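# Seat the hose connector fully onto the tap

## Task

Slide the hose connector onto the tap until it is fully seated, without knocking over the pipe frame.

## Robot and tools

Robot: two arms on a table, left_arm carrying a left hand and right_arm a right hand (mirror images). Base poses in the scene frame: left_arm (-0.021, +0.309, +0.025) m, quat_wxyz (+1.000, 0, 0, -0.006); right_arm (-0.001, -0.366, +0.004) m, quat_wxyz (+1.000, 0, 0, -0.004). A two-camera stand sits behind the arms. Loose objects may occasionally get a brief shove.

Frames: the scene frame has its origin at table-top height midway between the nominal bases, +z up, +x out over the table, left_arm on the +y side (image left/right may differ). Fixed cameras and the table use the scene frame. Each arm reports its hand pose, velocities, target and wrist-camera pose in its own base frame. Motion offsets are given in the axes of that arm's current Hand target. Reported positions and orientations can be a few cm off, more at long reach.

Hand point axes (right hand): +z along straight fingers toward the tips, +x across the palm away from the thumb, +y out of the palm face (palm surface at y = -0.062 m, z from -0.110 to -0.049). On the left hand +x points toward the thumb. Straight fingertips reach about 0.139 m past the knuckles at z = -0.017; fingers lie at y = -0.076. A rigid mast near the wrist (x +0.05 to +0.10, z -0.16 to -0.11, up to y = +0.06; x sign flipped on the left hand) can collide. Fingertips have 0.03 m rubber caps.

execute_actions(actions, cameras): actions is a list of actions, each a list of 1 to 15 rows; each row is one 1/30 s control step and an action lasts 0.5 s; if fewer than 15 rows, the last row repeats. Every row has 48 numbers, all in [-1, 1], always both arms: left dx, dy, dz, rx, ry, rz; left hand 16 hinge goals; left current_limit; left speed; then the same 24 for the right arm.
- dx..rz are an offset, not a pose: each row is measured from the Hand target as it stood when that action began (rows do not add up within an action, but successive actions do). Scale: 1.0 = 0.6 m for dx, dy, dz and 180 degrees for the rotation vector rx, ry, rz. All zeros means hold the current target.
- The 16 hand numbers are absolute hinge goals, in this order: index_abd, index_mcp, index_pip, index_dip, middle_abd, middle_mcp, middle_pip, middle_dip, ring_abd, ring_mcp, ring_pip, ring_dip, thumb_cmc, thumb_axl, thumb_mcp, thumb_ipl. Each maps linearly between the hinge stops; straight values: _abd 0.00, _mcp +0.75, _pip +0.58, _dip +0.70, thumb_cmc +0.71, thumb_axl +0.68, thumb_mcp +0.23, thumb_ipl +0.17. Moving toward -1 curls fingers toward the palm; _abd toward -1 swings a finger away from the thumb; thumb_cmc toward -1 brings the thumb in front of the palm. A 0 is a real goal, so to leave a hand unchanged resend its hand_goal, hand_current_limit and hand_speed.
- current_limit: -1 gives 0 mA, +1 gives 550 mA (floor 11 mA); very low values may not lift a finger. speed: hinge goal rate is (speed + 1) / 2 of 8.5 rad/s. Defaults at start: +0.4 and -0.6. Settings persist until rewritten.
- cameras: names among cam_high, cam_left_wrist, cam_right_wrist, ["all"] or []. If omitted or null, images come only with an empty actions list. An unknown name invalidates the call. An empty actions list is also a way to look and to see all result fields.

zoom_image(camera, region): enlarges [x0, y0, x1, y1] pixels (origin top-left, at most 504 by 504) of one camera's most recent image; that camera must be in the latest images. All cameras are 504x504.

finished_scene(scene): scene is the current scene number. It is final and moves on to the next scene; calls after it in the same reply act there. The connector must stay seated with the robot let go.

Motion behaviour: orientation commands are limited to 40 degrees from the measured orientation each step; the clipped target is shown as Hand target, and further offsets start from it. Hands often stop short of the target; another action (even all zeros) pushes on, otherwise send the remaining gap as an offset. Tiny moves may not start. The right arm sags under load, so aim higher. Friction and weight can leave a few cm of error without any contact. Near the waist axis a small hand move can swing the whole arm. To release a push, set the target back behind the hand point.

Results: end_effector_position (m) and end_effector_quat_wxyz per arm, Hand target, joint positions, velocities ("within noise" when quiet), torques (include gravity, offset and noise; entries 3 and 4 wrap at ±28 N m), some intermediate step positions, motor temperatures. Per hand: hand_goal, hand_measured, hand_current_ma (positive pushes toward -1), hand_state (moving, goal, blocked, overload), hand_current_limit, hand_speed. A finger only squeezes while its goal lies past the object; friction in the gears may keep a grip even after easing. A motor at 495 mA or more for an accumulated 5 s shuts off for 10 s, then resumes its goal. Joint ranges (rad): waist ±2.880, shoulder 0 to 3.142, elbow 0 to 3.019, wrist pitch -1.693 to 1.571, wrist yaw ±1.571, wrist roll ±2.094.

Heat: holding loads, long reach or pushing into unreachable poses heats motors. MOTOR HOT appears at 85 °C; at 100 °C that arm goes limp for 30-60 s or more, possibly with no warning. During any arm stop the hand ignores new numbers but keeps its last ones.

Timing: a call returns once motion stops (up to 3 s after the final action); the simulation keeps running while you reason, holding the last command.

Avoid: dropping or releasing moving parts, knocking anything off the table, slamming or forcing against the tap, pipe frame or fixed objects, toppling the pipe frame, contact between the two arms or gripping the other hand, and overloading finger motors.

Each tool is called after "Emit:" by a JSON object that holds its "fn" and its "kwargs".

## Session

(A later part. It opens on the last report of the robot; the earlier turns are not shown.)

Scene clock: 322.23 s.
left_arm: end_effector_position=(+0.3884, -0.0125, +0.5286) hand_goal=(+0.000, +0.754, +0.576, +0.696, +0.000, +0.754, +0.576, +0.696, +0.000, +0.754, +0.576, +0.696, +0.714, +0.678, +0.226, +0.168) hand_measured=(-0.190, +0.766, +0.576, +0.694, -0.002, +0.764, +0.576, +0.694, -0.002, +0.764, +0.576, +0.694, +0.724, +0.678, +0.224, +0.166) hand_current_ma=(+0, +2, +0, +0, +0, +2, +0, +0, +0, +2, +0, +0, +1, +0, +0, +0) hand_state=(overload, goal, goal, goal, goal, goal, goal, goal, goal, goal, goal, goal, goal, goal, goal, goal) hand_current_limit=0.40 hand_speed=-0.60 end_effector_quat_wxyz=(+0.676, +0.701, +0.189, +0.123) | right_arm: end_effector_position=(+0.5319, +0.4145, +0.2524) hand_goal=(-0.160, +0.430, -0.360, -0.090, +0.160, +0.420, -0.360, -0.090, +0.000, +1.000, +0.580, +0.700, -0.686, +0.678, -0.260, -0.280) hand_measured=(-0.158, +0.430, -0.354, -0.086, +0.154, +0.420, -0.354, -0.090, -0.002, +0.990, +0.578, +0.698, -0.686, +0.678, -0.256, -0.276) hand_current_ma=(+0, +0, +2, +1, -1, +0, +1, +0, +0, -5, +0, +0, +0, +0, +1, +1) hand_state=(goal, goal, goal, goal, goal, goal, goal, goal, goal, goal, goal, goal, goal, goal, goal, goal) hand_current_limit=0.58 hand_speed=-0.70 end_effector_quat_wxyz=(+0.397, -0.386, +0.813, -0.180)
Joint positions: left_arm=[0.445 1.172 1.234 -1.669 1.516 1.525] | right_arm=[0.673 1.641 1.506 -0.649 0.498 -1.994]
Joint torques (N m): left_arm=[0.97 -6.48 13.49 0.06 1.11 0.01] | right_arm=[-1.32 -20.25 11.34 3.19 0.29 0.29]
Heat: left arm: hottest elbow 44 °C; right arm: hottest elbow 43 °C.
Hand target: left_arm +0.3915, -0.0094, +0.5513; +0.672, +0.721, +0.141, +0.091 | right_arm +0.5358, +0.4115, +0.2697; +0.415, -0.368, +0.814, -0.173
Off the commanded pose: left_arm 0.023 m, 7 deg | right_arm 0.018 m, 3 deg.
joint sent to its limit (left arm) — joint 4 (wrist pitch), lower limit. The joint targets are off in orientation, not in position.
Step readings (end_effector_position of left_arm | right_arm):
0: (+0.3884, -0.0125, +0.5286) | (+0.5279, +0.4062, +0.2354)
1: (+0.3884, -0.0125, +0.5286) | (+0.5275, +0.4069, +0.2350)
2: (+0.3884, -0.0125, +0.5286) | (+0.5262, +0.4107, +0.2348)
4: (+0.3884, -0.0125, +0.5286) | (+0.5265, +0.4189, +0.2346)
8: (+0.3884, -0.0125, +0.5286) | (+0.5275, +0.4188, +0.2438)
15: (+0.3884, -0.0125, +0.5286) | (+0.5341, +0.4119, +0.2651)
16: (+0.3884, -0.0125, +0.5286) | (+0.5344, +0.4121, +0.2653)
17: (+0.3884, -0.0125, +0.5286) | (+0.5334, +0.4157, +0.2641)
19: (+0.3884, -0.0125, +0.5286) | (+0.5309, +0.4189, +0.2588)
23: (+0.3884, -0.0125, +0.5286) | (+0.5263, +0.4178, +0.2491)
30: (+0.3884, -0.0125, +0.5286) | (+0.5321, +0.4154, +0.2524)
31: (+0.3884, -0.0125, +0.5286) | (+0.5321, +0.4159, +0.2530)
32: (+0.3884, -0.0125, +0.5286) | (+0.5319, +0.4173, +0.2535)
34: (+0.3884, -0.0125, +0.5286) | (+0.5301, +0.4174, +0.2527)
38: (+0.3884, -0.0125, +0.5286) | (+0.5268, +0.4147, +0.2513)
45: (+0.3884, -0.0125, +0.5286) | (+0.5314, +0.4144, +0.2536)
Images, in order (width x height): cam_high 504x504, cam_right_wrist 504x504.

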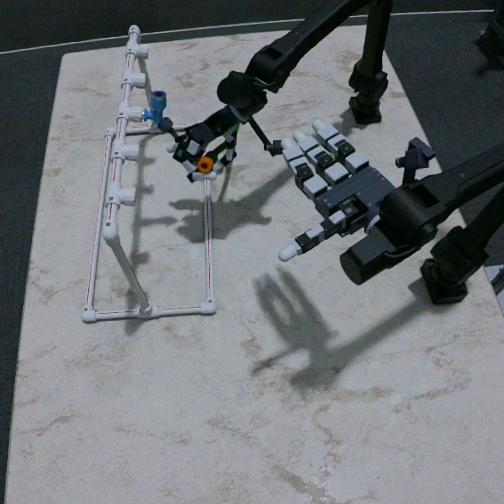

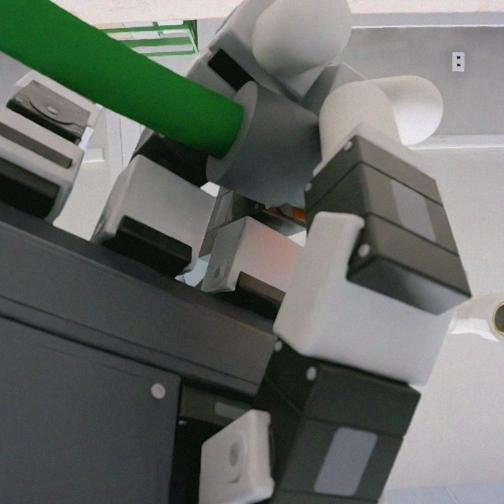

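Emit:
{"fn": "execute_actions", "kwargs": {"actions": [[[0,0,0,0,0,0, 0,0.754,0.576,0.696, 0,0.754,0.576,0.696, 0,0.754,0.576,0.696, 0.714,0.678,0.226,0.168, 0.4,-0.6, 0,0,0,0,0,0, -0.16,0.43,-0.7,0.1, 0.16,0.43,-0.7,0.1, 0,0.75,-0.6,0.26, -0.686,0.678,-0.24,-0.26, 0.3,-0.7]],[[0,0,0,0,0,0, 0,0.754,0.576,0.696, 0,0.754,0.576,0.696, 0,0.754,0.576,0.696, 0.714,0.678,0.226,0.168, 0.4,-0.6, 0,0,0,0,0,0, -0.16,0.38,-0.9,0.15, 0.16,0.38,-0.9,0.15, 0,0.5,-0.8,0.2, -0.686,0.678,-0.24,-0.26, 0.3,-0.7]]], "cameras": ["cam_high","cam_right_wrist"]}}

Emit:
{"fn": "zoom_image", "kwargs": {"camera": "cam_high", "region": [170, 110, 270, 210]}}

Scene clock: 328.30 s.
left_arm: end_effector_position=(+0.3884, -0.0125, +0.5286) hand_goal=(+0.000, +0.754, +0.576, +0.696, +0.000, +0.754, +0.576, +0.696, +0.000, +0.754, +0.576, +0.696, +0.714, +0.678, +0.226, +0.168) hand_measured=(-0.190, +0.766, +0.576, +0.694, -0.002, +0.764, +0.576, +0.694, -0.002, +0.764, +0.576, +0.694, +0.724, +0.678, +0.224, +0.166) hand_current_ma=(+0, +2, +0, +0, +0, +2, +0, +0, +0, +2, +0, +0, +1, +0, +0, +0) hand_state=(overload, goal, goal, goal, goal, goal, goal, goal, goal, goal, goal, goal, goal, goal, goal, goal) hand_current_limit=0.40 hand_speed=-0.60 end_effector_quat_wxyz=(+0.676, +0.701, +0.189, +0.123) | right_arm: end_effector_position=(+0.5318, +0.4146, +0.2523) hand_goal=(-0.160, +0.380, -0.900, +0.150, +0.160, +0.380, -0.900, +0.150, +0.000, +0.500, -0.800, +0.200, -0.686, +0.678, -0.240, -0.260) hand_measured=(-0.158, +0.388, -0.882, +0.152, +0.154, +0.382, -0.894, +0.148, -0.002, +0.500, -0.794, +0.204, -0.692, +0.672, -0.234, -0.258) hand_current_ma=(+0, +3, +11, +0, -1, +0, +2, +0, +0, +0, +2, +1, -2, -2, +2, +0) hand_state=(goal, goal, goal, goal, goal, goal, goal, goal, goal, goal, goal, goal, goal, goal, goal, goal) hand_current_limit=0.30 hand_speed=-0.70 end_effector_quat_wxyz=(+0.397, -0.386, +0.814, -0.179)
Joint positions: left_arm=[0.445 1.172 1.234 -1.669 1.516 1.525] | right_arm=[0.673 1.641 1.505 -0.649 0.498 -1.993]
Joint torques (N m): left_arm=[0.97 -6.48 13.49 0.08 1.11 0.01] | right_arm=[-0.56 -20.25 11.02 3.17 0.27 0.32]
Heat: left arm: hottest elbow 45 °C; right arm: hottest elbow 43 °C.
Hand target: left_arm +0.3915, -0.0094, +0.5513; +0.672, +0.721, +0.141, +0.091 | right_arm +0.5359, +0.4115, +0.2698; +0.415, -0.368, +0.814, -0.173
Off the commanded pose: left_arm 0.023 m, 7 deg | right_arm 0.018 m, 3 deg.
joint sent to its limit (left arm) — joint 4 (wrist pitch), lower limit. The joint targets are off in orientation, not in position.
Step readings (end_effector_position of left_arm | right_arm):
0: (+0.3884, -0.0125, +0.5286) | (+0.5318, +0.4145, +0.2522)
1: (+0.3884, -0.0125, +0.5286) | (+0.5318, +0.4145, +0.2522)
2: (+0.3884, -0.0125, +0.5286) | (+0.5318, +0.4145, +0.2522)
4: (+0.3884, -0.0125, +0.5286) | (+0.5318, +0.4145, +0.2522)
8: (+0.3884, -0.0125, +0.5286) | (+0.5318, +0.4145, +0.2522)
15: (+0.3884, -0.0125, +0.5286) | (+0.5318, +0.4145, +0.2523)
16: (+0.3884, -0.0125, +0.5286) | (+0.5318, +0.4145, +0.2523)
17: (+0.3884, -0.0125, +0.5286) | (+0.5318, +0.4145, +0.2523)
19: (+0.3884, -0.0125, +0.5286) | (+0.5318, +0.4145, +0.2523)
23: (+0.3884, -0.0125, +0.5286) | (+0.5318, +0.4145, +0.2523)
30: (+0.3884, -0.0125, +0.5286) | (+0.5318, +0.4146, +0.2523)
Images, in order (width x height): cam_high 504x504, cam_right_wrist 504x504.

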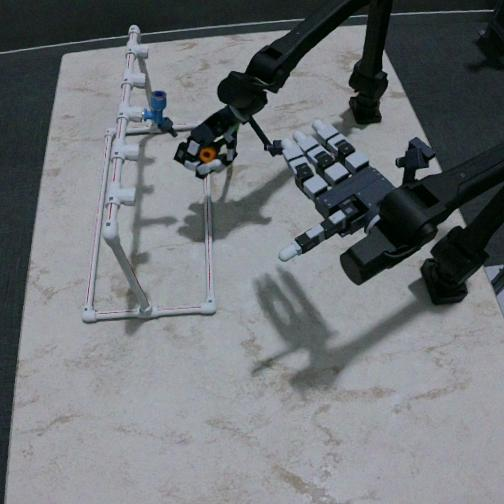

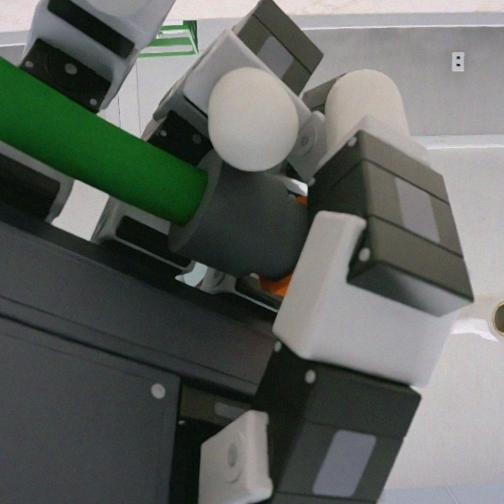

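Scaled by 5.040 from the camera's 504x504 image, which has a finer 720x720 frame.

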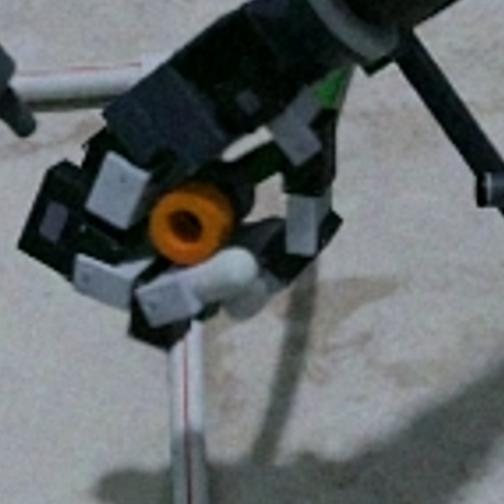

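Emit:
{"fn": "execute_actions", "kwargs": {"actions": [[[0,0,0,0,0,0, 0,0.754,0.576,0.696, 0,0.754,0.576,0.696, 0,0.754,0.576,0.696, 0.714,0.678,0.226,0.168, 0.4,-0.6, 0,0,0,0,0,0, -0.16,0.3,-1,0.1, 0.16,0.3,-1,0.1, 0,0.35,-1,0.1, -0.686,0.678,-0.24,-0.26, 0.2,-0.7]],[[0,0,0,0,0,0, 0,0.754,0.576,0.696, 0,0.754,0.576,0.696, 0,0.754,0.576,0.696, 0.714,0.678,0.226,0.168, 0.4,-0.6, 0,0,0,0,0,0, -0.16,0.2,-1,0.0, 0.16,0.15,-1,0.0, 0,0.15,-1,-0.1, -0.686,0.678,-0.26,-0.28, 0.2,-0.7]]], "cameras": ["cam_high","cam_right_wrist"]}}

Emit:
{"fn": "zoom_image", "kwargs": {"camera": "cam_high", "region": [170, 110, 270, 210]}}

Scene clock: 330.13 s.
left_arm: end_effector_position=(+0.3884, -0.0125, +0.5286) hand_goal=(+0.000, +0.754, +0.576, +0.696, +0.000, +0.754, +0.576, +0.696, +0.000, +0.754, +0.576, +0.696, +0.714, +0.678, +0.226, +0.168) hand_measured=(-0.190, +0.766, +0.576, +0.694, -0.002, +0.764, +0.576, +0.694, -0.002, +0.764, +0.576, +0.694, +0.724, +0.678, +0.224, +0.166) hand_current_ma=(+0, +2, +0, +0, +0, +2, +0, +0, +0, +2, +0, +0, +1, +0, +0, +0) hand_state=(overload, goal, goal, goal, goal, goal, goal, goal, goal, goal, goal, goal, goal, goal, goal, goal) hand_current_limit=0.40 hand_speed=-0.60 end_effector_quat_wxyz=(+0.676, +0.701, +0.189, +0.123) | right_arm: end_effector_position=(+0.5318, +0.4146, +0.2523) hand_goal=(-0.160, +0.200, -1.000, +0.000, +0.160, +0.150, -1.000, +0.000, +0.000, +0.150, -1.000, -0.100, -0.686, +0.678, -0.260, -0.280) hand_measured=(-0.164, +0.254, -0.940, +0.056, +0.156, +0.202, -0.948, +0.046, +0.000, +0.176, -0.972, -0.074, -0.694, +0.672, -0.240, -0.272) hand_current_ma=(-1, +81, +90, +77, -1, +78, +70, +56, +0, +22, +23, +21, -3, -3, +22, +4) hand_state=(goal, blocked, blocked, blocked, goal, blocked, blocked, blocked, goal, blocked, blocked, blocked, goal, goal, blocked, goal) hand_current_limit=0.20 hand_speed=-0.70 end_effector_quat_wxyz=(+0.397, -0.386, +0.814, -0.179)
Joint positions: left_arm=[0.445 1.172 1.234 -1.669 1.516 1.525] | right_arm=[0.673 1.641 1.505 -0.649 0.498 -1.993]
Joint torques (N m): left_arm=[0.97 -6.48 13.49 0.08 1.1 0.01] | right_arm=[-0.62 -20.25 11.02 3.18 0.26 0.33]
Heat: left arm: hottest elbow 45 °C; right arm: hottest elbow 43 °C.
Hand target: left_arm +0.3915, -0.0094, +0.5513; +0.672, +0.721, +0.141, +0.091 | right_arm +0.5359, +0.4115, +0.2698; +0.415, -0.368, +0.814, -0.173
Off the commanded pose: left_arm 0.023 m, 7 deg | right_arm 0.018 m, 3 deg.
joint sent to its limit (left arm) — joint 4 (wrist pitch), lower limit. The joint targets are off in orientation, not in position.
Step readings (end_effector_position of left_arm | right_arm):
0: (+0.3884, -0.0125, +0.5286) | (+0.5318, +0.4146, +0.2523)
1: (+0.3884, -0.0125, +0.5286) | (+0.5318, +0.4146, +0.2523)
2: (+0.3884, -0.0125, +0.5286) | (+0.5318, +0.4146, +0.2523)
4: (+0.3884, -0.0125, +0.5286) | (+0.5318, +0.4146, +0.2523)
8: (+0.3884, -0.0125, +0.5286) | (+0.5318, +0.4146, +0.2523)
15: (+0.3884, -0.0125, +0.5286) | (+0.5318, +0.4146, +0.2523)
16: (+0.3884, -0.0125, +0.5286) | (+0.5318, +0.4146, +0.2523)
17: (+0.3884, -0.0125, +0.5286) | (+0.5318, +0.4146, +0.2523)
19: (+0.3884, -0.0125, +0.5286) | (+0.5318, +0.4146, +0.2523)
23: (+0.3884, -0.0125, +0.5286) | (+0.5318, +0.4146, +0.2523)
30: (+0.3884, -0.0125, +0.5286) | (+0.5318, +0.4146, +0.2523)
Images, in order (width x height): cam_high 504x504, cam_right_wrist 504x504.

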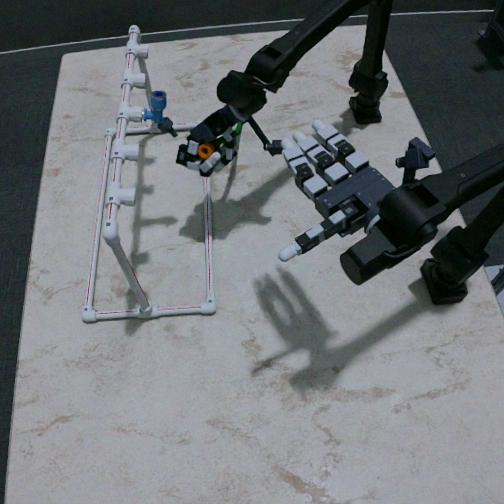

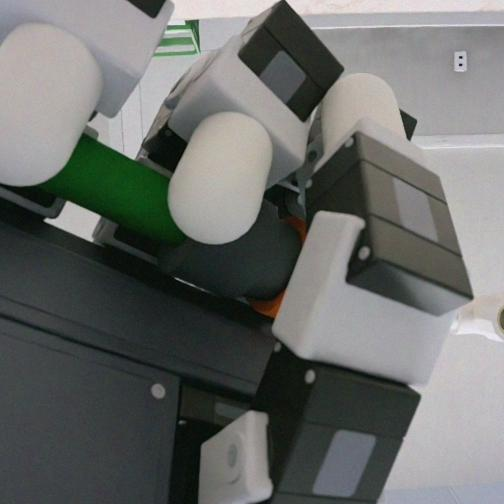

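Scaled by 5.040 from the camera's 504x504 image, which has a finer 720x720 frame.

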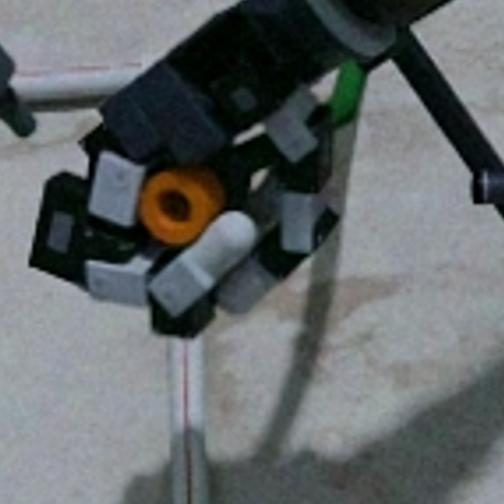

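Emit:
{"fn": "execute_actions", "kwargs": {"actions": [[[0,0,0,0,0,0, 0,0.754,0.576,0.696, 0,0.754,0.576,0.696, 0,0.754,0.576,0.696, 0.714,0.678,0.226,0.168, 0.4,-0.6, 0,0,0,-0.0229,-0.0247,0.0599, -0.16,0.1,-1,-0.1, 0.16,0.05,-1,-0.1, 0,0.05,-1,-0.2, -0.686,0.678,-0.3,-0.32, 0.3,-0.7]],[[0,0,0,0,0,0, 0,0.754,0.576,0.696, 0,0.754,0.576,0.696, 0,0.754,0.576,0.696, 0.714,0.678,0.226,0.168, 0.4,-0.6, 0,0,0,-0.0229,-0.0247,0.0599, -0.16,0.1,-1,-0.1, 0.16,0.05,-1,-0.1, 0,0.05,-1,-0.2, -0.686,0.678,-0.3,-0.32, 0.3,-0.7]],[[0,0,0,0,0,0, 0,0.754,0.576,0.696, 0,0.754,0.576,0.696, 0,0.754,0.576,0.696, 0.714,0.678,0.226,0.168, 0.4,-0.6, 0,0,0,-0.0229,-0.0247,0.0599, -0.16,0.1,-1,-0.1, 0.16,0.05,-1,-0.1, 0,0.05,-1,-0.2, -0.686,0.678,-0.3,-0.32, 0.3,-0.7]]], "cameras": ["cam_high","cam_right_wrist"]}}

Emit:
{"fn": "zoom_image", "kwargs": {"camera": "cam_high", "region": [140, 80, 260, 200]}}

Scene clock: 333.97 s.
left_arm: end_effector_position=(+0.3884, -0.0125, +0.5286) hand_goal=(+0.000, +0.754, +0.576, +0.696, +0.000, +0.754, +0.576, +0.696, +0.000, +0.754, +0.576, +0.696, +0.714, +0.678, +0.226, +0.168) hand_measured=(-0.190, +0.766, +0.576, +0.694, -0.002, +0.764, +0.576, +0.694, -0.002, +0.764, +0.576, +0.694, +0.724, +0.678, +0.224, +0.166) hand_current_ma=(+0, +2, +0, +0, +0, +2, +0, +0, +0, +2, +0, +0, +1, +0, +0, +0) hand_state=(overload, goal, goal, goal, goal, goal, goal, goal, goal, goal, goal, goal, goal, goal, goal, goal) hand_current_limit=0.40 hand_speed=-0.60 end_effector_quat_wxyz=(+0.676, +0.701, +0.189, +0.123) | right_arm: end_effector_position=(+0.5323, +0.4145, +0.2563) hand_goal=(-0.160, +0.100, -1.000, -0.100, +0.160, +0.050, -1.000, -0.100, +0.000, +0.050, -1.000, -0.200, -0.686, +0.678, -0.300, -0.320) hand_measured=(-0.160, +0.218, -0.900, -0.006, +0.152, +0.164, -0.918, -0.018, +0.008, +0.074, -0.942, -0.162, -0.690, +0.672, -0.230, -0.278) hand_current_ma=(+0, +307, +206, +192, -2, +291, +148, +151, +3, +21, +81, +41, -1, -3, +174, +81) hand_state=(goal, blocked, blocked, blocked, goal, blocked, blocked, blocked, goal, blocked, blocked, blocked, goal, goal, blocked, blocked) hand_current_limit=0.30 hand_speed=-0.70 end_effector_quat_wxyz=(+0.484, -0.214, +0.846, +0.063)
Joint positions: left_arm=[0.445 1.172 1.234 -1.669 1.516 1.525] | right_arm=[0.583 1.553 1.193 -0.2 0.175 -1.58]
Joint torques (N m): left_arm=[1.03 -6.48 13.48 0.08 1.11 0.01] | right_arm=[-0.44 -17.49 10.51 3.73 -0.13 0.79]
Heat: left arm: hottest elbow 45 °C; right arm: hottest elbow 43 °C.
Hand target: left_arm +0.3915, -0.0094, +0.5513; +0.672, +0.721, +0.141, +0.091 | right_arm +0.5358, +0.4116, +0.2699; +0.495, -0.187, +0.844, +0.079
Off the commanded pose: left_arm 0.023 m, 7 deg | right_arm 0.014 m, 4 deg.
joint sent to its limit (left arm) — joint 4 (wrist pitch), lower limit. The joint targets are off in orientation, not in position.
Step readings (end_effector_position of left_arm | right_arm):
0: (+0.3884, -0.0125, +0.5286) | (+0.5318, +0.4146, +0.2523)
1: (+0.3884, -0.0125, +0.5286) | (+0.5314, +0.4153, +0.2521)
2: (+0.3884, -0.0125, +0.5286) | (+0.5306, +0.4173, +0.2525)
4: (+0.3884, -0.0125, +0.5286) | (+0.5277, +0.4189, +0.2518)
8: (+0.3884, -0.0125, +0.5286) | (+0.5259, +0.4157, +0.2498)
15: (+0.3884, -0.0125, +0.5286) | (+0.5316, +0.4143, +0.2542)
16: (+0.3884, -0.0125, +0.5286) | (+0.5312, +0.4154, +0.2543)
17: (+0.3884, -0.0125, +0.5286) | (+0.5305, +0.4170, +0.2550)
19: (+0.3884, -0.0125, +0.5286) | (+0.5285, +0.4170, +0.2547)
23: (+0.3884, -0.0125, +0.5286) | (+0.5266, +0.4148, +0.2512)
30: (+0.3884, -0.0125, +0.5286) | (+0.5309, +0.4157, +0.2535)
31: (+0.3884, -0.0125, +0.5286) | (+0.5307, +0.4162, +0.2538)
32: (+0.3884, -0.0125, +0.5286) | (+0.5297, +0.4175, +0.2547)
34: (+0.3884, -0.0125, +0.5286) | (+0.5271, +0.4183, +0.2552)
38: (+0.3884, -0.0125, +0.5286) | (+0.5276, +0.4143, +0.2517)
45: (+0.3884, -0.0125, +0.5286) | (+0.5312, +0.4147, +0.2552)
Images, in order (width x height): cam_high 504x504, cam_right_wrist 504x504.

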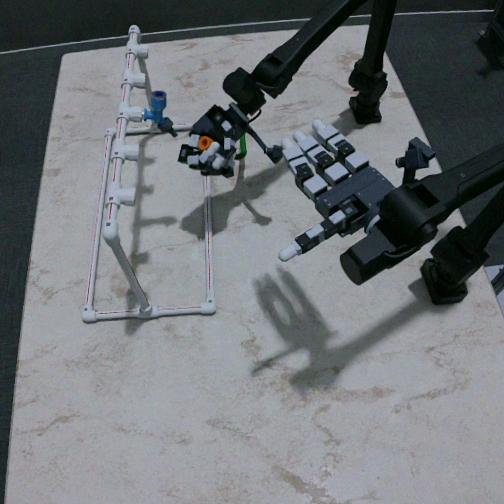

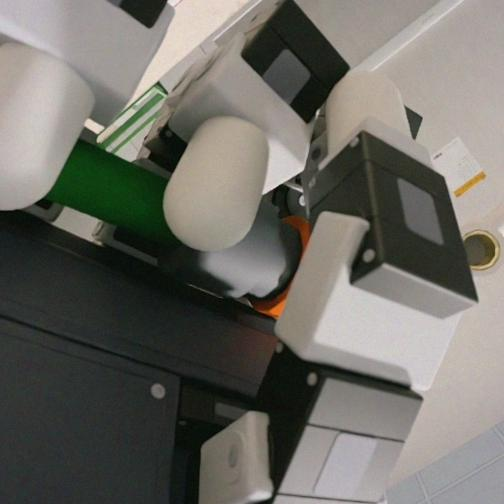

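Scaled by 4.200 from the camera's 504x504 image, which has a finer 720x720 frame.

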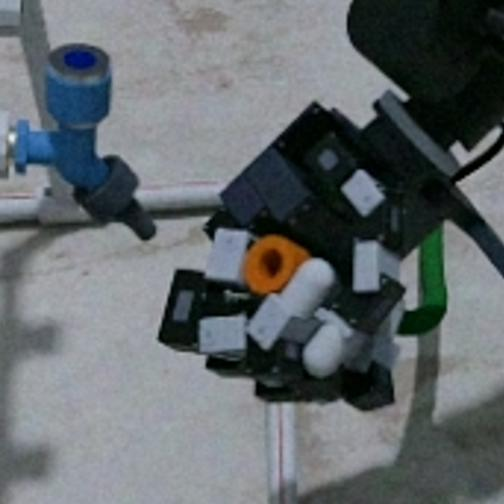

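Emit:
{"fn": "execute_actions", "kwargs": {"actions": [[[-0.0068,-0.1138,0.0486,0,0,0, 0,0.754,0.576,0.696, 0,0.754,0.576,0.696, 0,0.754,0.576,0.696, 0.714,0.678,0.226,0.168, 0.4,-0.6, 0,0,0,-0.0229,-0.0247,0.0599, -0.16,0.1,-1,-0.1, 0.16,0.05,-1,-0.1, 0,0.05,-1,-0.2, -0.686,0.678,-0.3,-0.32, 0.3,-0.7]],[[-0.0068,-0.1138,0.0486,0,0,0, 0,0.754,0.576,0.696, 0,0.754,0.576,0.696, 0,0.754,0.576,0.696, 0.714,0.678,0.226,0.168, 0.4,-0.6, 0,0,0,-0.0229,-0.0247,0.0599, -0.16,0.1,-1,-0.1, 0.16,0.05,-1,-0.1, 0,0.05,-1,-0.2, -0.686,0.678,-0.3,-0.32, 0.3,-0.7]]], "cameras": ["all"]}}

Emit:
{"fn": "zoom_image", "kwargs": {"camera": "cam_high", "region": [140, 80, 260, 200]}}

Emit:
{"fn": "zoom_image", "kwargs": {"camera": "cam_left_wrist", "region": [70, 30, 250, 210]}}

Scene clock: 337.43 s.
left_arm: end_effector_position=(+0.3956, -0.0558, +0.4083) hand_goal=(+0.000, +0.754, +0.576, +0.696, +0.000, +0.754, +0.576, +0.696, +0.000, +0.754, +0.576, +0.696, +0.714, +0.678, +0.226, +0.168) hand_measured=(-0.190, +0.766, +0.576, +0.694, -0.002, +0.764, +0.576, +0.694, -0.002, +0.764, +0.576, +0.694, +0.724, +0.678, +0.224, +0.166) hand_current_ma=(+0, +2, +0, +0, +0, +2, +0, +0, +0, +2, +0, +0, +1, +0, +0, +0) hand_state=(overload, goal, goal, goal, goal, goal, goal, goal, goal, goal, goal, goal, goal, goal, goal, goal) hand_current_limit=0.40 hand_speed=-0.60 end_effector_quat_wxyz=(+0.672, +0.723, +0.140, +0.084) | right_arm: end_effector_position=(+0.5306, +0.4101, +0.2808) hand_goal=(-0.160, +0.100, -1.000, -0.100, +0.160, +0.050, -1.000, -0.100, +0.000, +0.050, -1.000, -0.200, -0.686, +0.678, -0.300, -0.320) hand_measured=(-0.160, +0.218, -0.892, -0.012, +0.152, +0.164, -0.918, -0.018, +0.008, +0.050, -0.948, -0.164, -0.690, +0.672, -0.230, -0.278) hand_current_ma=(+0, +307, +235, +168, -2, +290, +151, +147, +3, +0, +70, +38, -1, -2, +174, +81) hand_state=(goal, blocked, blocked, blocked, goal, blocked, blocked, blocked, goal, goal, blocked, blocked, goal, goal, blocked, blocked) hand_current_limit=0.30 hand_speed=-0.70 end_effector_quat_wxyz=(+0.531, -0.082, +0.812, +0.227)
Joint positions: left_arm=[0.329 1.265 1.002 -1.458 1.486 1.655] | right_arm=[0.564 1.555 1.03 0.184 0.057 -1.247]
Joint torques (N m): left_arm=[0.44 -9.64 7.2 0.55 1.14 0.02] | right_arm=[0.32 -12.98 10.03 4.05 -0.05 0.96]
Heat: left arm: hottest elbow 45 °C; right arm: hottest elbow 43 °C.
Hand target: left_arm +0.3915, -0.0592, +0.4112; +0.672, +0.721, +0.141, +0.091 | right_arm +0.5358, +0.4116, +0.2696; +0.521, -0.054, +0.816, +0.245
Off the commanded pose: left_arm 0.006 m, 1 deg | right_arm 0.012 m, 4 deg.
Step readings (end_effector_position of left_arm | right_arm):
0: (+0.3884, -0.0125, +0.5286) | (+0.5323, +0.4145, +0.2563)
1: (+0.3886, -0.0124, +0.5285) | (+0.5320, +0.4148, +0.2565)
2: (+0.3885, -0.0135, +0.5281) | (+0.5311, +0.4158, +0.2574)
4: (+0.3877, -0.0178, +0.5235) | (+0.5292, +0.4168, +0.2584)
8: (+0.3884, -0.0301, +0.4986) | (+0.5279, +0.4137, +0.2545)
15: (+0.3942, -0.0321, +0.4819) | (+0.5303, +0.4133, +0.2598)
16: (+0.3938, -0.0325, +0.4814) | (+0.5304, +0.4135, +0.2607)
17: (+0.3928, -0.0340, +0.4789) | (+0.5300, +0.4140, +0.2626)
19: (+0.3901, -0.0401, +0.4640) | (+0.5284, +0.4145, +0.2669)
23: (+0.3897, -0.0545, +0.4257) | (+0.5264, +0.4118, +0.2686)
30: (+0.3931, -0.0568, +0.4109) | (+0.5289, +0.4105, +0.2780)

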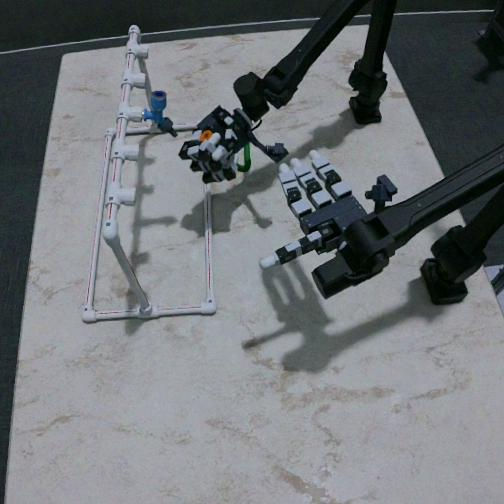

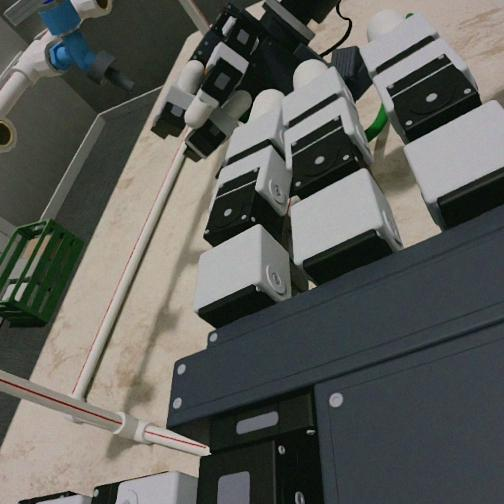

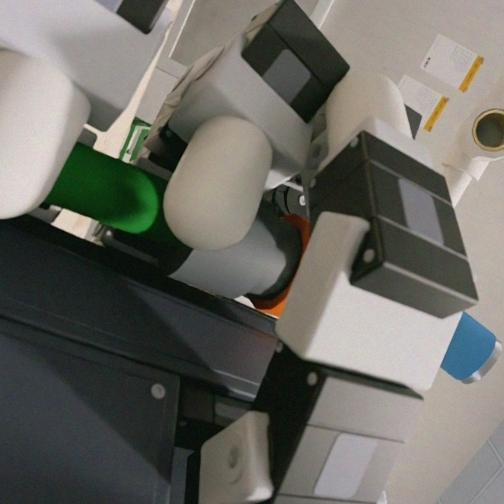

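Scaled by 4.200 from the camera's 504x504 image, which has a finer 720x720 frame.

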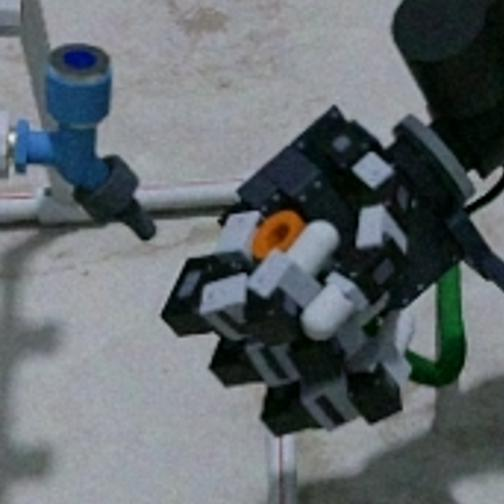

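Scaled by 2.800 from the camera's 504x504 image, which has a finer 720x720 frame.

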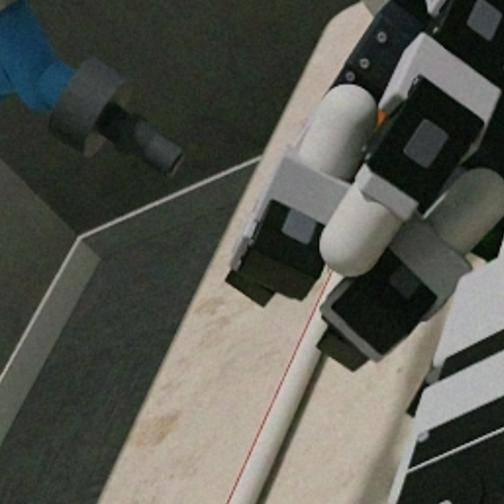

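Emit:
{"fn": "zoom_image", "kwargs": {"camera": "cam_high", "region": [185, 115, 235, 165]}}

Emit:
{"fn": "zoom_image", "kwargs": {"camera": "cam_left_wrist", "region": [140, 10, 260, 130]}}

Emit:
{"fn": "zoom_image", "kwargs": {"camera": "cam_right_wrist", "region": [100, 100, 400, 400]}}

Scaled by 10.080 from the camera's 504x504 image, which has a finer 720x720 frame.

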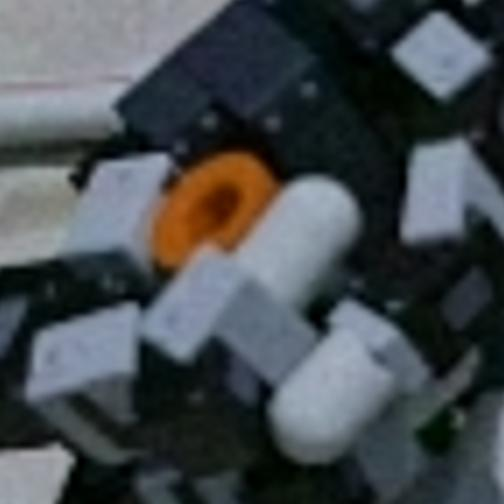

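Scaled by 4.200 from the camera's 504x504 image, which has a finer 720x720 frame.

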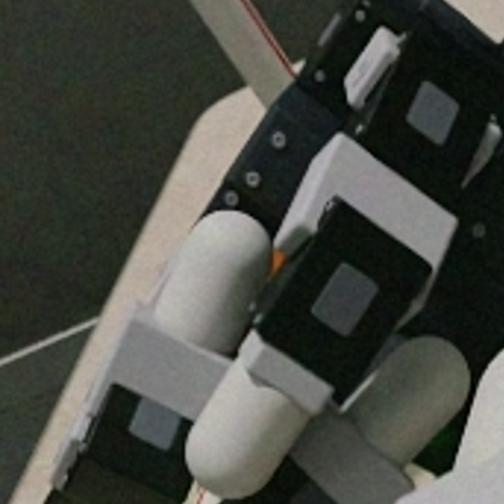

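Scaled by 1.680 from the camera's 504x504 image, which has a finer 720x720 frame.

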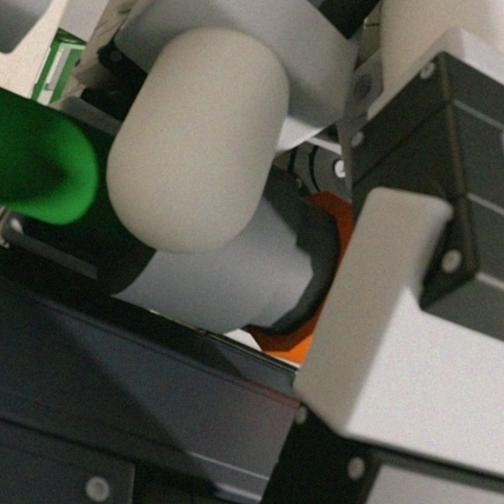

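Emit:
{"fn": "execute_actions", "kwargs": {"actions": [[[0,0,0,0,0,0, 0,0.754,0.576,0.696, 0,0.754,0.576,0.696, 0,0.754,0.576,0.696, 0.714,0.678,0.226,0.168, 0.4,-0.6, -0.0019,-0.0197,0.0493,0,0,0, -0.16,0.1,-1,-0.1, 0.16,0.05,-1,-0.1, 0,0.05,-1,-0.2, -0.686,0.678,-0.3,-0.32, 0.3,-0.7]],[[0,0,0,0,0,0, 0,0.754,0.576,0.696, 0,0.754,0.576,0.696, 0,0.754,0.576,0.696, 0.714,0.678,0.226,0.168, 0.4,-0.6, -0.0019,-0.0197,0.0493,0,0,0, -0.16,0.1,-1,-0.1, 0.16,0.05,-1,-0.1, 0,0.05,-1,-0.2, -0.686,0.678,-0.3,-0.32, 0.3,-0.7]]], "cameras": ["all"]}}

Emit:
{"fn": "zoom_image", "kwargs": {"camera": "cam_high", "region": [145, 95, 225, 175]}}

Emit:
{"fn": "zoom_image", "kwargs": {"camera": "cam_left_wrist", "region": [80, 30, 220, 170]}}

Scene clock: 345.67 s.
left_arm: end_effector_position=(+0.3958, -0.0556, +0.4083) hand_goal=(+0.000, +0.754, +0.576, +0.696, +0.000, +0.754, +0.576, +0.696, +0.000, +0.754, +0.576, +0.696, +0.714, +0.678, +0.226, +0.168) hand_measured=(-0.190, +0.766, +0.576, +0.694, -0.002, +0.764, +0.576, +0.694, -0.002, +0.764, +0.576, +0.694, +0.724, +0.678, +0.224, +0.166) hand_current_ma=(+0, +2, +0, +0, +0, +2, +0, +0, +0, +2, +0, +0, +1, +0, +0, +0) hand_state=(overload, goal, goal, goal, goal, goal, goal, goal, goal, goal, goal, goal, goal, goal, goal, goal) hand_current_limit=0.40 hand_speed=-0.60 end_effector_quat_wxyz=(+0.671, +0.722, +0.144, +0.088) | right_arm: end_effector_position=(+0.5772, +0.4138, +0.2406) hand_goal=(-0.160, +0.100, -1.000, -0.100, +0.160, +0.050, -1.000, -0.100, +0.000, +0.050, -1.000, -0.200, -0.686, +0.678, -0.300, -0.320) hand_measured=(-0.160, +0.218, -0.892, -0.014, +0.152, +0.164, -0.916, -0.020, +0.004, +0.048, -0.946, -0.164, -0.690, +0.672, -0.230, -0.278) hand_current_ma=(+0, +307, +239, +163, -2, +288, +152, +144, +1, +0, +75, +38, -1, -2, +174, +81) hand_state=(goal, blocked, blocked, blocked, goal, blocked, blocked, blocked, goal, goal, blocked, blocked, goal, goal, blocked, blocked) hand_current_limit=0.30 hand_speed=-0.70 end_effector_quat_wxyz=(+0.518, -0.070, +0.820, +0.233)
Joint positions: left_arm=[0.329 1.234 0.979 -1.34 1.486 1.53] | right_arm=[0.524 1.707 1.111 0.234 0.014 -1.228]
Joint torques (N m): left_arm=[0.32 -9.35 7.32 0.73 1.16 -0.03] | right_arm=[-0.21 -14.62 13.42 3.48 -0.14 0.62]
Heat: left arm: hottest elbow 43 °C; right arm: hottest elbow 43 °C.
Hand target: left_arm +0.3914, -0.0592, +0.4111; +0.672, +0.721, +0.142, +0.091 | right_arm +0.5937, +0.4175, +0.2437; +0.521, -0.054, +0.816, +0.245
Off the commanded pose: left_arm 0.006 m, 0 deg | right_arm 0.017 m, 2 deg.
Step readings (end_effector_position of left_arm | right_arm):
0: (+0.3957, -0.0558, +0.4083) | (+0.5306, +0.4101, +0.2808)
1: (+0.3957, -0.0558, +0.4083) | (+0.5307, +0.4101, +0.2807)
2: (+0.3957, -0.0558, +0.4083) | (+0.5310, +0.4104, +0.2801)
4: (+0.3957, -0.0558, +0.4082) | (+0.5333, +0.4108, +0.2750)
8: (+0.3949, -0.0560, +0.4084) | (+0.5412, +0.4102, +0.2537)
15: (+0.3949, -0.0560, +0.4087) | (+0.5461, +0.4131, +0.2483)
16: (+0.3949, -0.0560, +0.4086) | (+0.5467, +0.4133, +0.2497)
17: (+0.3950, -0.0559, +0.4087) | (+0.5474, +0.4138, +0.2507)
19: (+0.3950, -0.0559, +0.4086) | (+0.5527, +0.4151, +0.2524)
23: (+0.3952, -0.0558, +0.4085) | (+0.5689, +0.4131, +0.2441)
30: (+0.3952, -0.0558, +0.4085) | (+0.5769, +0.4135, +0.2397)

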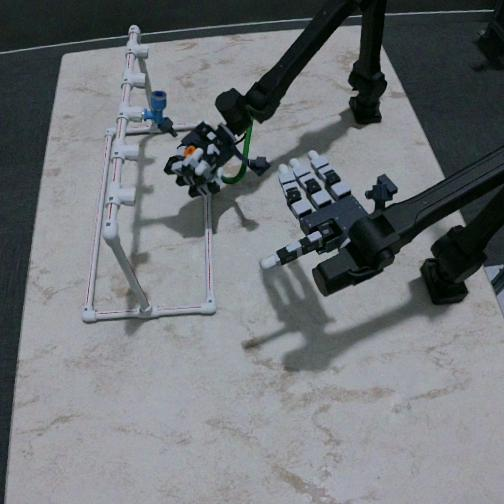

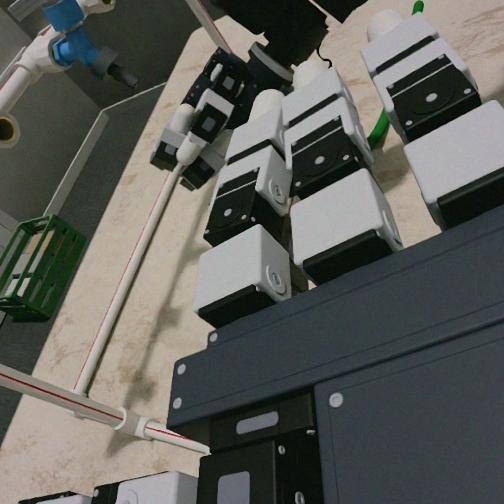

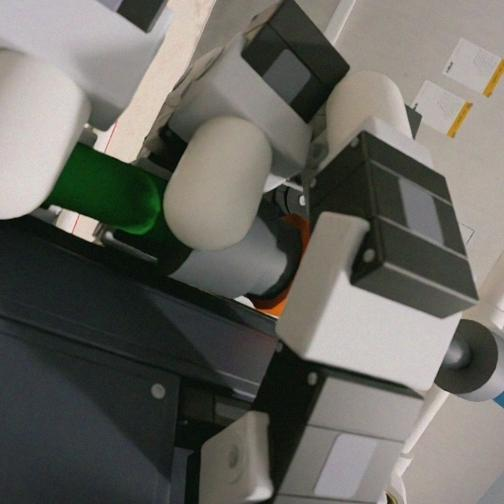

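Scaled by 6.300 from the camera's 504x504 image, which has a finer 720x720 frame.

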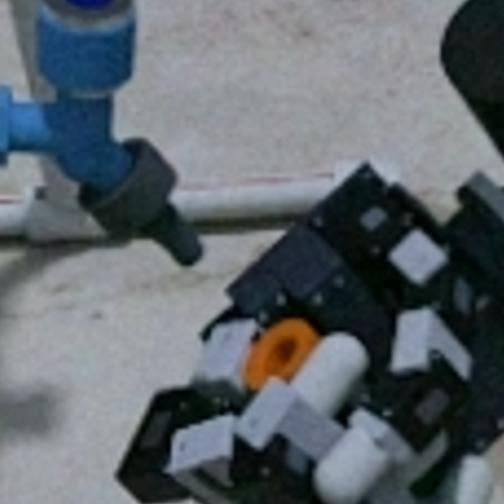

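Scaled by 3.600 from the camera's 504x504 image, which has a finer 720x720 frame.

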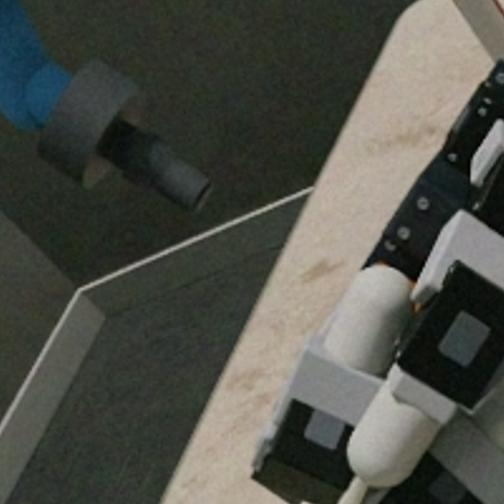

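Emit:
{"fn": "zoom_image", "kwargs": {"camera": "cam_left_wrist", "region": [85, 35, 145, 95]}}

Emit:
{"fn": "zoom_image", "kwargs": {"camera": "cam_high", "region": [150, 105, 200, 155]}}

Emit:
{"fn": "zoom_image", "kwargs": {"camera": "cam_right_wrist", "region": [380, 260, 504, 384]}}

Scaled by 8.400 from the camera's 504x504 image, which has a finer 720x720 frame.

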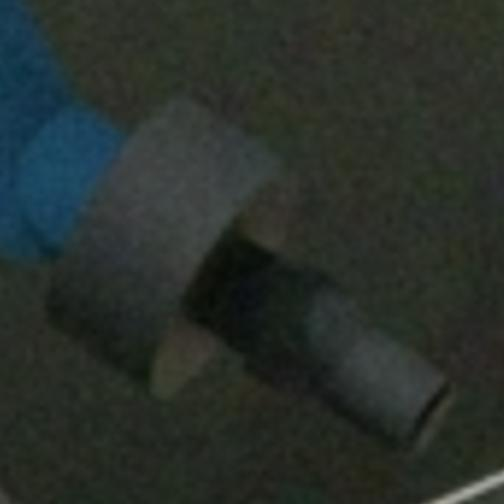

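Scaled by 10.080 from the camera's 504x504 image, which has a finer 720x720 frame.

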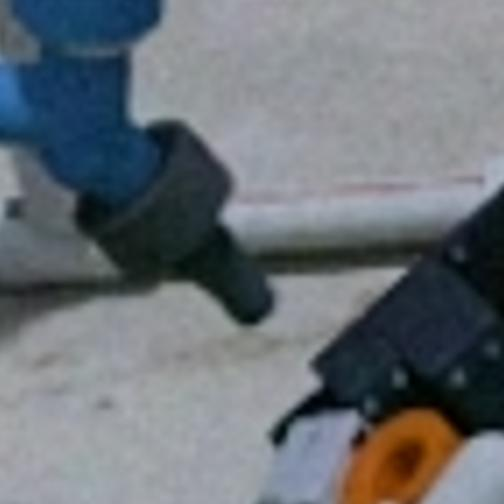

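Scaled by 4.065 from the camera's 504x504 image, which has a finer 720x720 frame.

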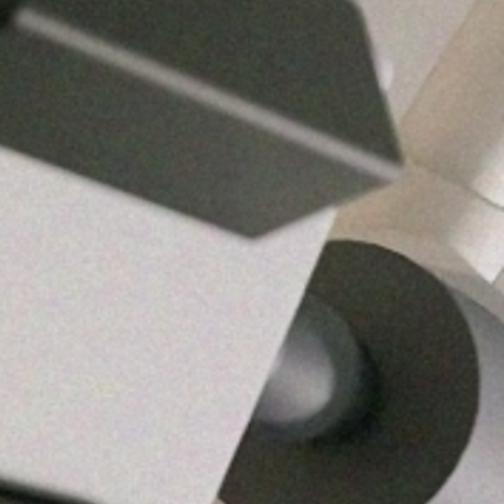

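Emit:
{"fn": "execute_actions", "kwargs": {"actions": [[[0,0,0,0,0,0, 0,0.754,0.576,0.696, 0,0.754,0.576,0.696, 0,0.754,0.576,0.696, 0.714,0.678,0.226,0.168, 0.4,-0.6, -0.0417,-0.0075,0.002,0,0,0, -0.16,0.1,-1,-0.1, 0.16,0.05,-1,-0.1, 0,0.05,-1,-0.2, -0.686,0.678,-0.3,-0.32, 0.3,-0.7]]], "cameras": ["all"]}}

Emit:
{"fn": "zoom_image", "kwargs": {"camera": "cam_high", "region": [150, 105, 210, 165]}}

Emit:
{"fn": "zoom_image", "kwargs": {"camera": "cam_left_wrist", "region": [85, 35, 205, 155]}}

Emit:
{"fn": "zoom_image", "kwargs": {"camera": "cam_right_wrist", "region": [254, 180, 504, 430]}}

Scene clock: 359.77 s.
left_arm: end_effector_position=(+0.3959, -0.0554, +0.4083) hand_goal=(+0.000, +0.754, +0.576, +0.696, +0.000, +0.754, +0.576, +0.696, +0.000, +0.754, +0.576, +0.696, +0.714, +0.678, +0.226, +0.168) hand_measured=(-0.190, +0.766, +0.576, +0.694, -0.002, +0.764, +0.576, +0.694, -0.002, +0.764, +0.576, +0.694, +0.724, +0.678, +0.224, +0.166) hand_current_ma=(+0, +2, +0, +0, +0, +2, +0, +0, +0, +2, +0, +0, +1, +0, +0, +0) hand_state=(overload, goal, goal, goal, goal, goal, goal, goal, goal, goal, goal, goal, goal, goal, goal, goal) hand_current_limit=0.40 hand_speed=-0.60 end_effector_quat_wxyz=(+0.671, +0.722, +0.145, +0.089) | right_arm: end_effector_position=(+0.5936, +0.4023, +0.2547) hand_goal=(-0.160, +0.100, -1.000, -0.100, +0.160, +0.050, -1.000, -0.100, +0.000, +0.050, -1.000, -0.200, -0.686, +0.678, -0.300, -0.320) hand_measured=(-0.160, +0.218, -0.892, -0.014, +0.154, +0.164, -0.916, -0.020, +0.004, +0.044, -0.946, -0.164, -0.690, +0.672, -0.230, -0.278) hand_current_ma=(+0, +307, +240, +163, -2, +288, +152, +144, +1, -2, +75, +38, -1, -2, +174, +81) hand_state=(goal, blocked, blocked, blocked, goal, blocked, blocked, blocked, goal, goal, blocked, blocked, goal, goal, blocked, blocked) hand_current_limit=0.30 hand_speed=-0.70 end_effector_quat_wxyz=(+0.521, -0.065, +0.818, +0.234)
Joint positions: left_arm=[0.329 1.227 0.973 -1.31 1.487 1.498] | right_arm=[0.493 1.707 1.148 0.204 -0.008 -1.231]
Joint torques (N m): left_arm=[0.26 -9.29 7.36 0.72 1.16 -0.01] | right_arm=[0.21 -15.74 14.57 2.3 -0.18 0.57]
Heat: left arm: hottest elbow 41 °C; right arm: hottest elbow 45 °C.
Hand target: left_arm +0.3915, -0.0592, +0.4111; +0.672, +0.721, +0.141, +0.091 | right_arm +0.6074, +0.4101, +0.2638; +0.521, -0.055, +0.816, +0.245
Off the commanded pose: left_arm 0.007 m, 0 deg | right_arm 0.018 m, 2 deg.
Step readings (end_effector_position of left_arm | right_arm):
0: (+0.3958, -0.0555, +0.4083) | (+0.5772, +0.4138, +0.2406)
1: (+0.3958, -0.0555, +0.4083) | (+0.5771, +0.4139, +0.2406)
2: (+0.3959, -0.0555, +0.4083) | (+0.5772, +0.4138, +0.2413)
4: (+0.3960, -0.0555, +0.4086) | (+0.5786, +0.4133, +0.2434)
8: (+0.3959, -0.0555, +0.4095) | (+0.5862, +0.4087, +0.2499)
15: (+0.3954, -0.0556, +0.4084) | (+0.5937, +0.4022, +0.2549)

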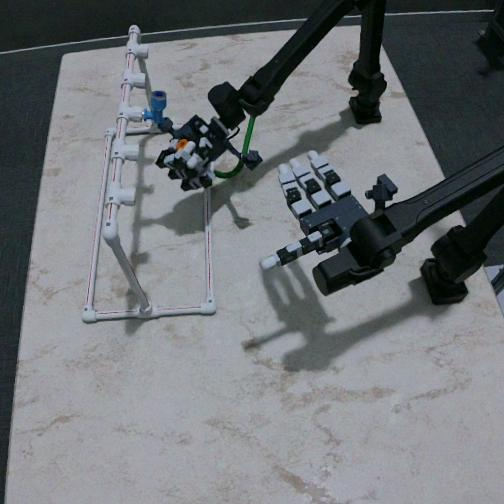

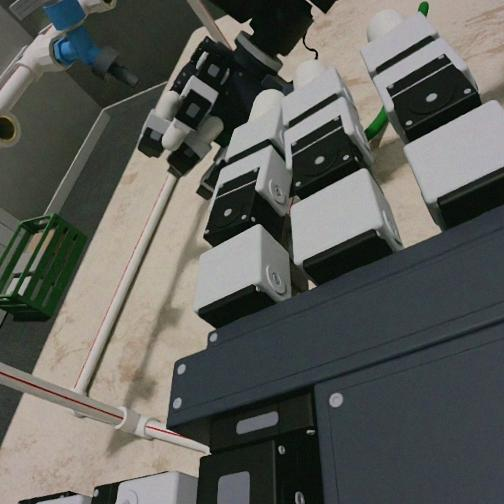

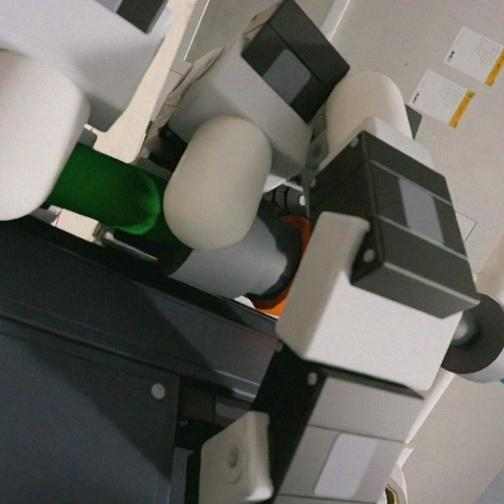

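Scaled by 8.400 from the camera's 504x504 image, which has a finer 720x720 frame.

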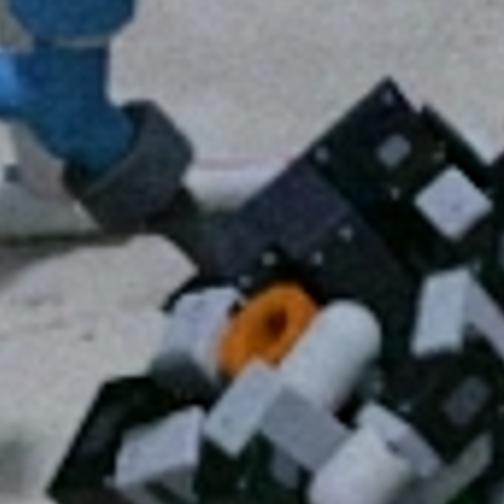

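Scaled by 4.200 from the camera's 504x504 image, which has a finer 720x720 frame.

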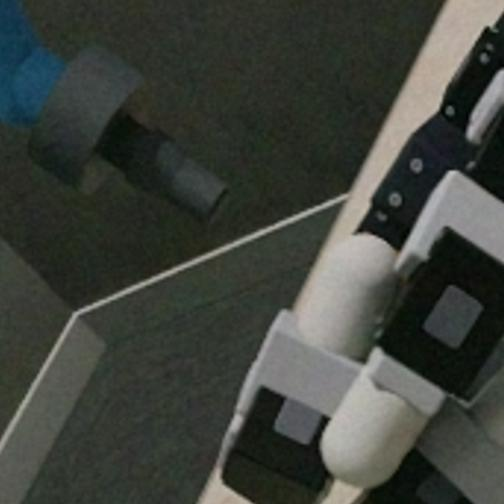

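Scaled by 2.016 from the camera's 504x504 image, which has a finer 720x720 frame.

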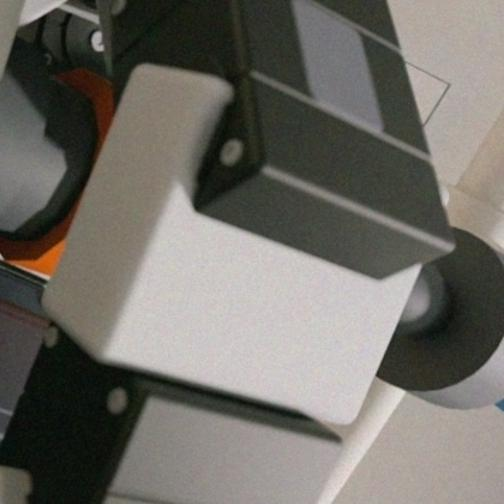

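Emit:
{"fn": "zoom_image", "kwargs": {"camera": "cam_high", "region": [158, 118, 194, 154]}}

Scaled by 14.000 from the camera's 504x504 image, which has a finer 720x720 frame.

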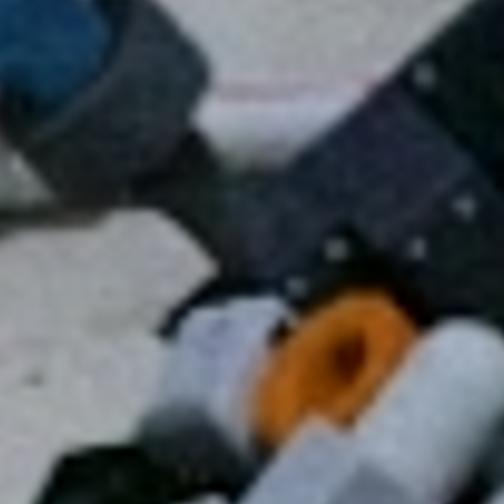

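Emit:
{"fn": "zoom_image", "kwargs": {"camera": "cam_right_wrist", "region": [120, 140, 360, 380]}}

Emit:
{"fn": "zoom_image", "kwargs": {"camera": "cam_right_wrist", "region": [404, 270, 504, 370]}}

Scaled by 2.100 from the camera's 504x504 image, which has a finer 720x720 frame.

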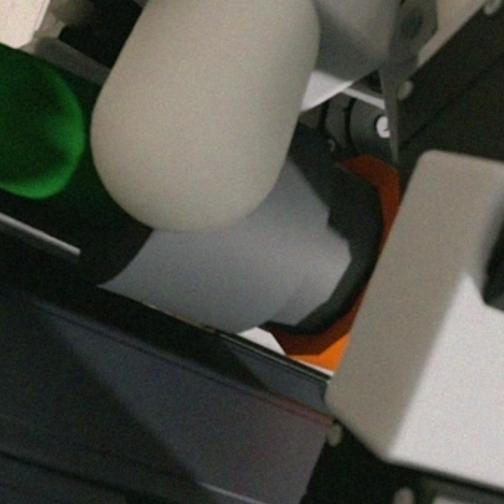

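Scaled by 5.040 from the camera's 504x504 image, which has a finer 720x720 frame.

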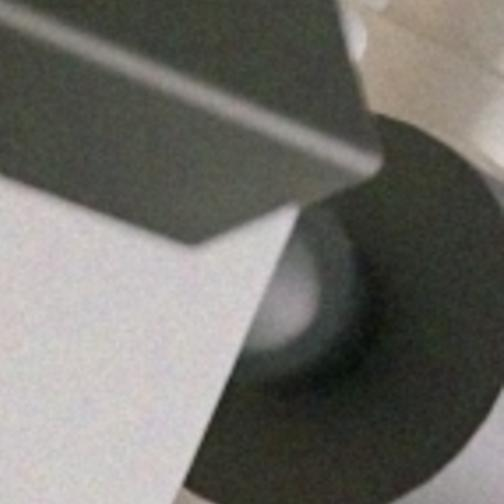

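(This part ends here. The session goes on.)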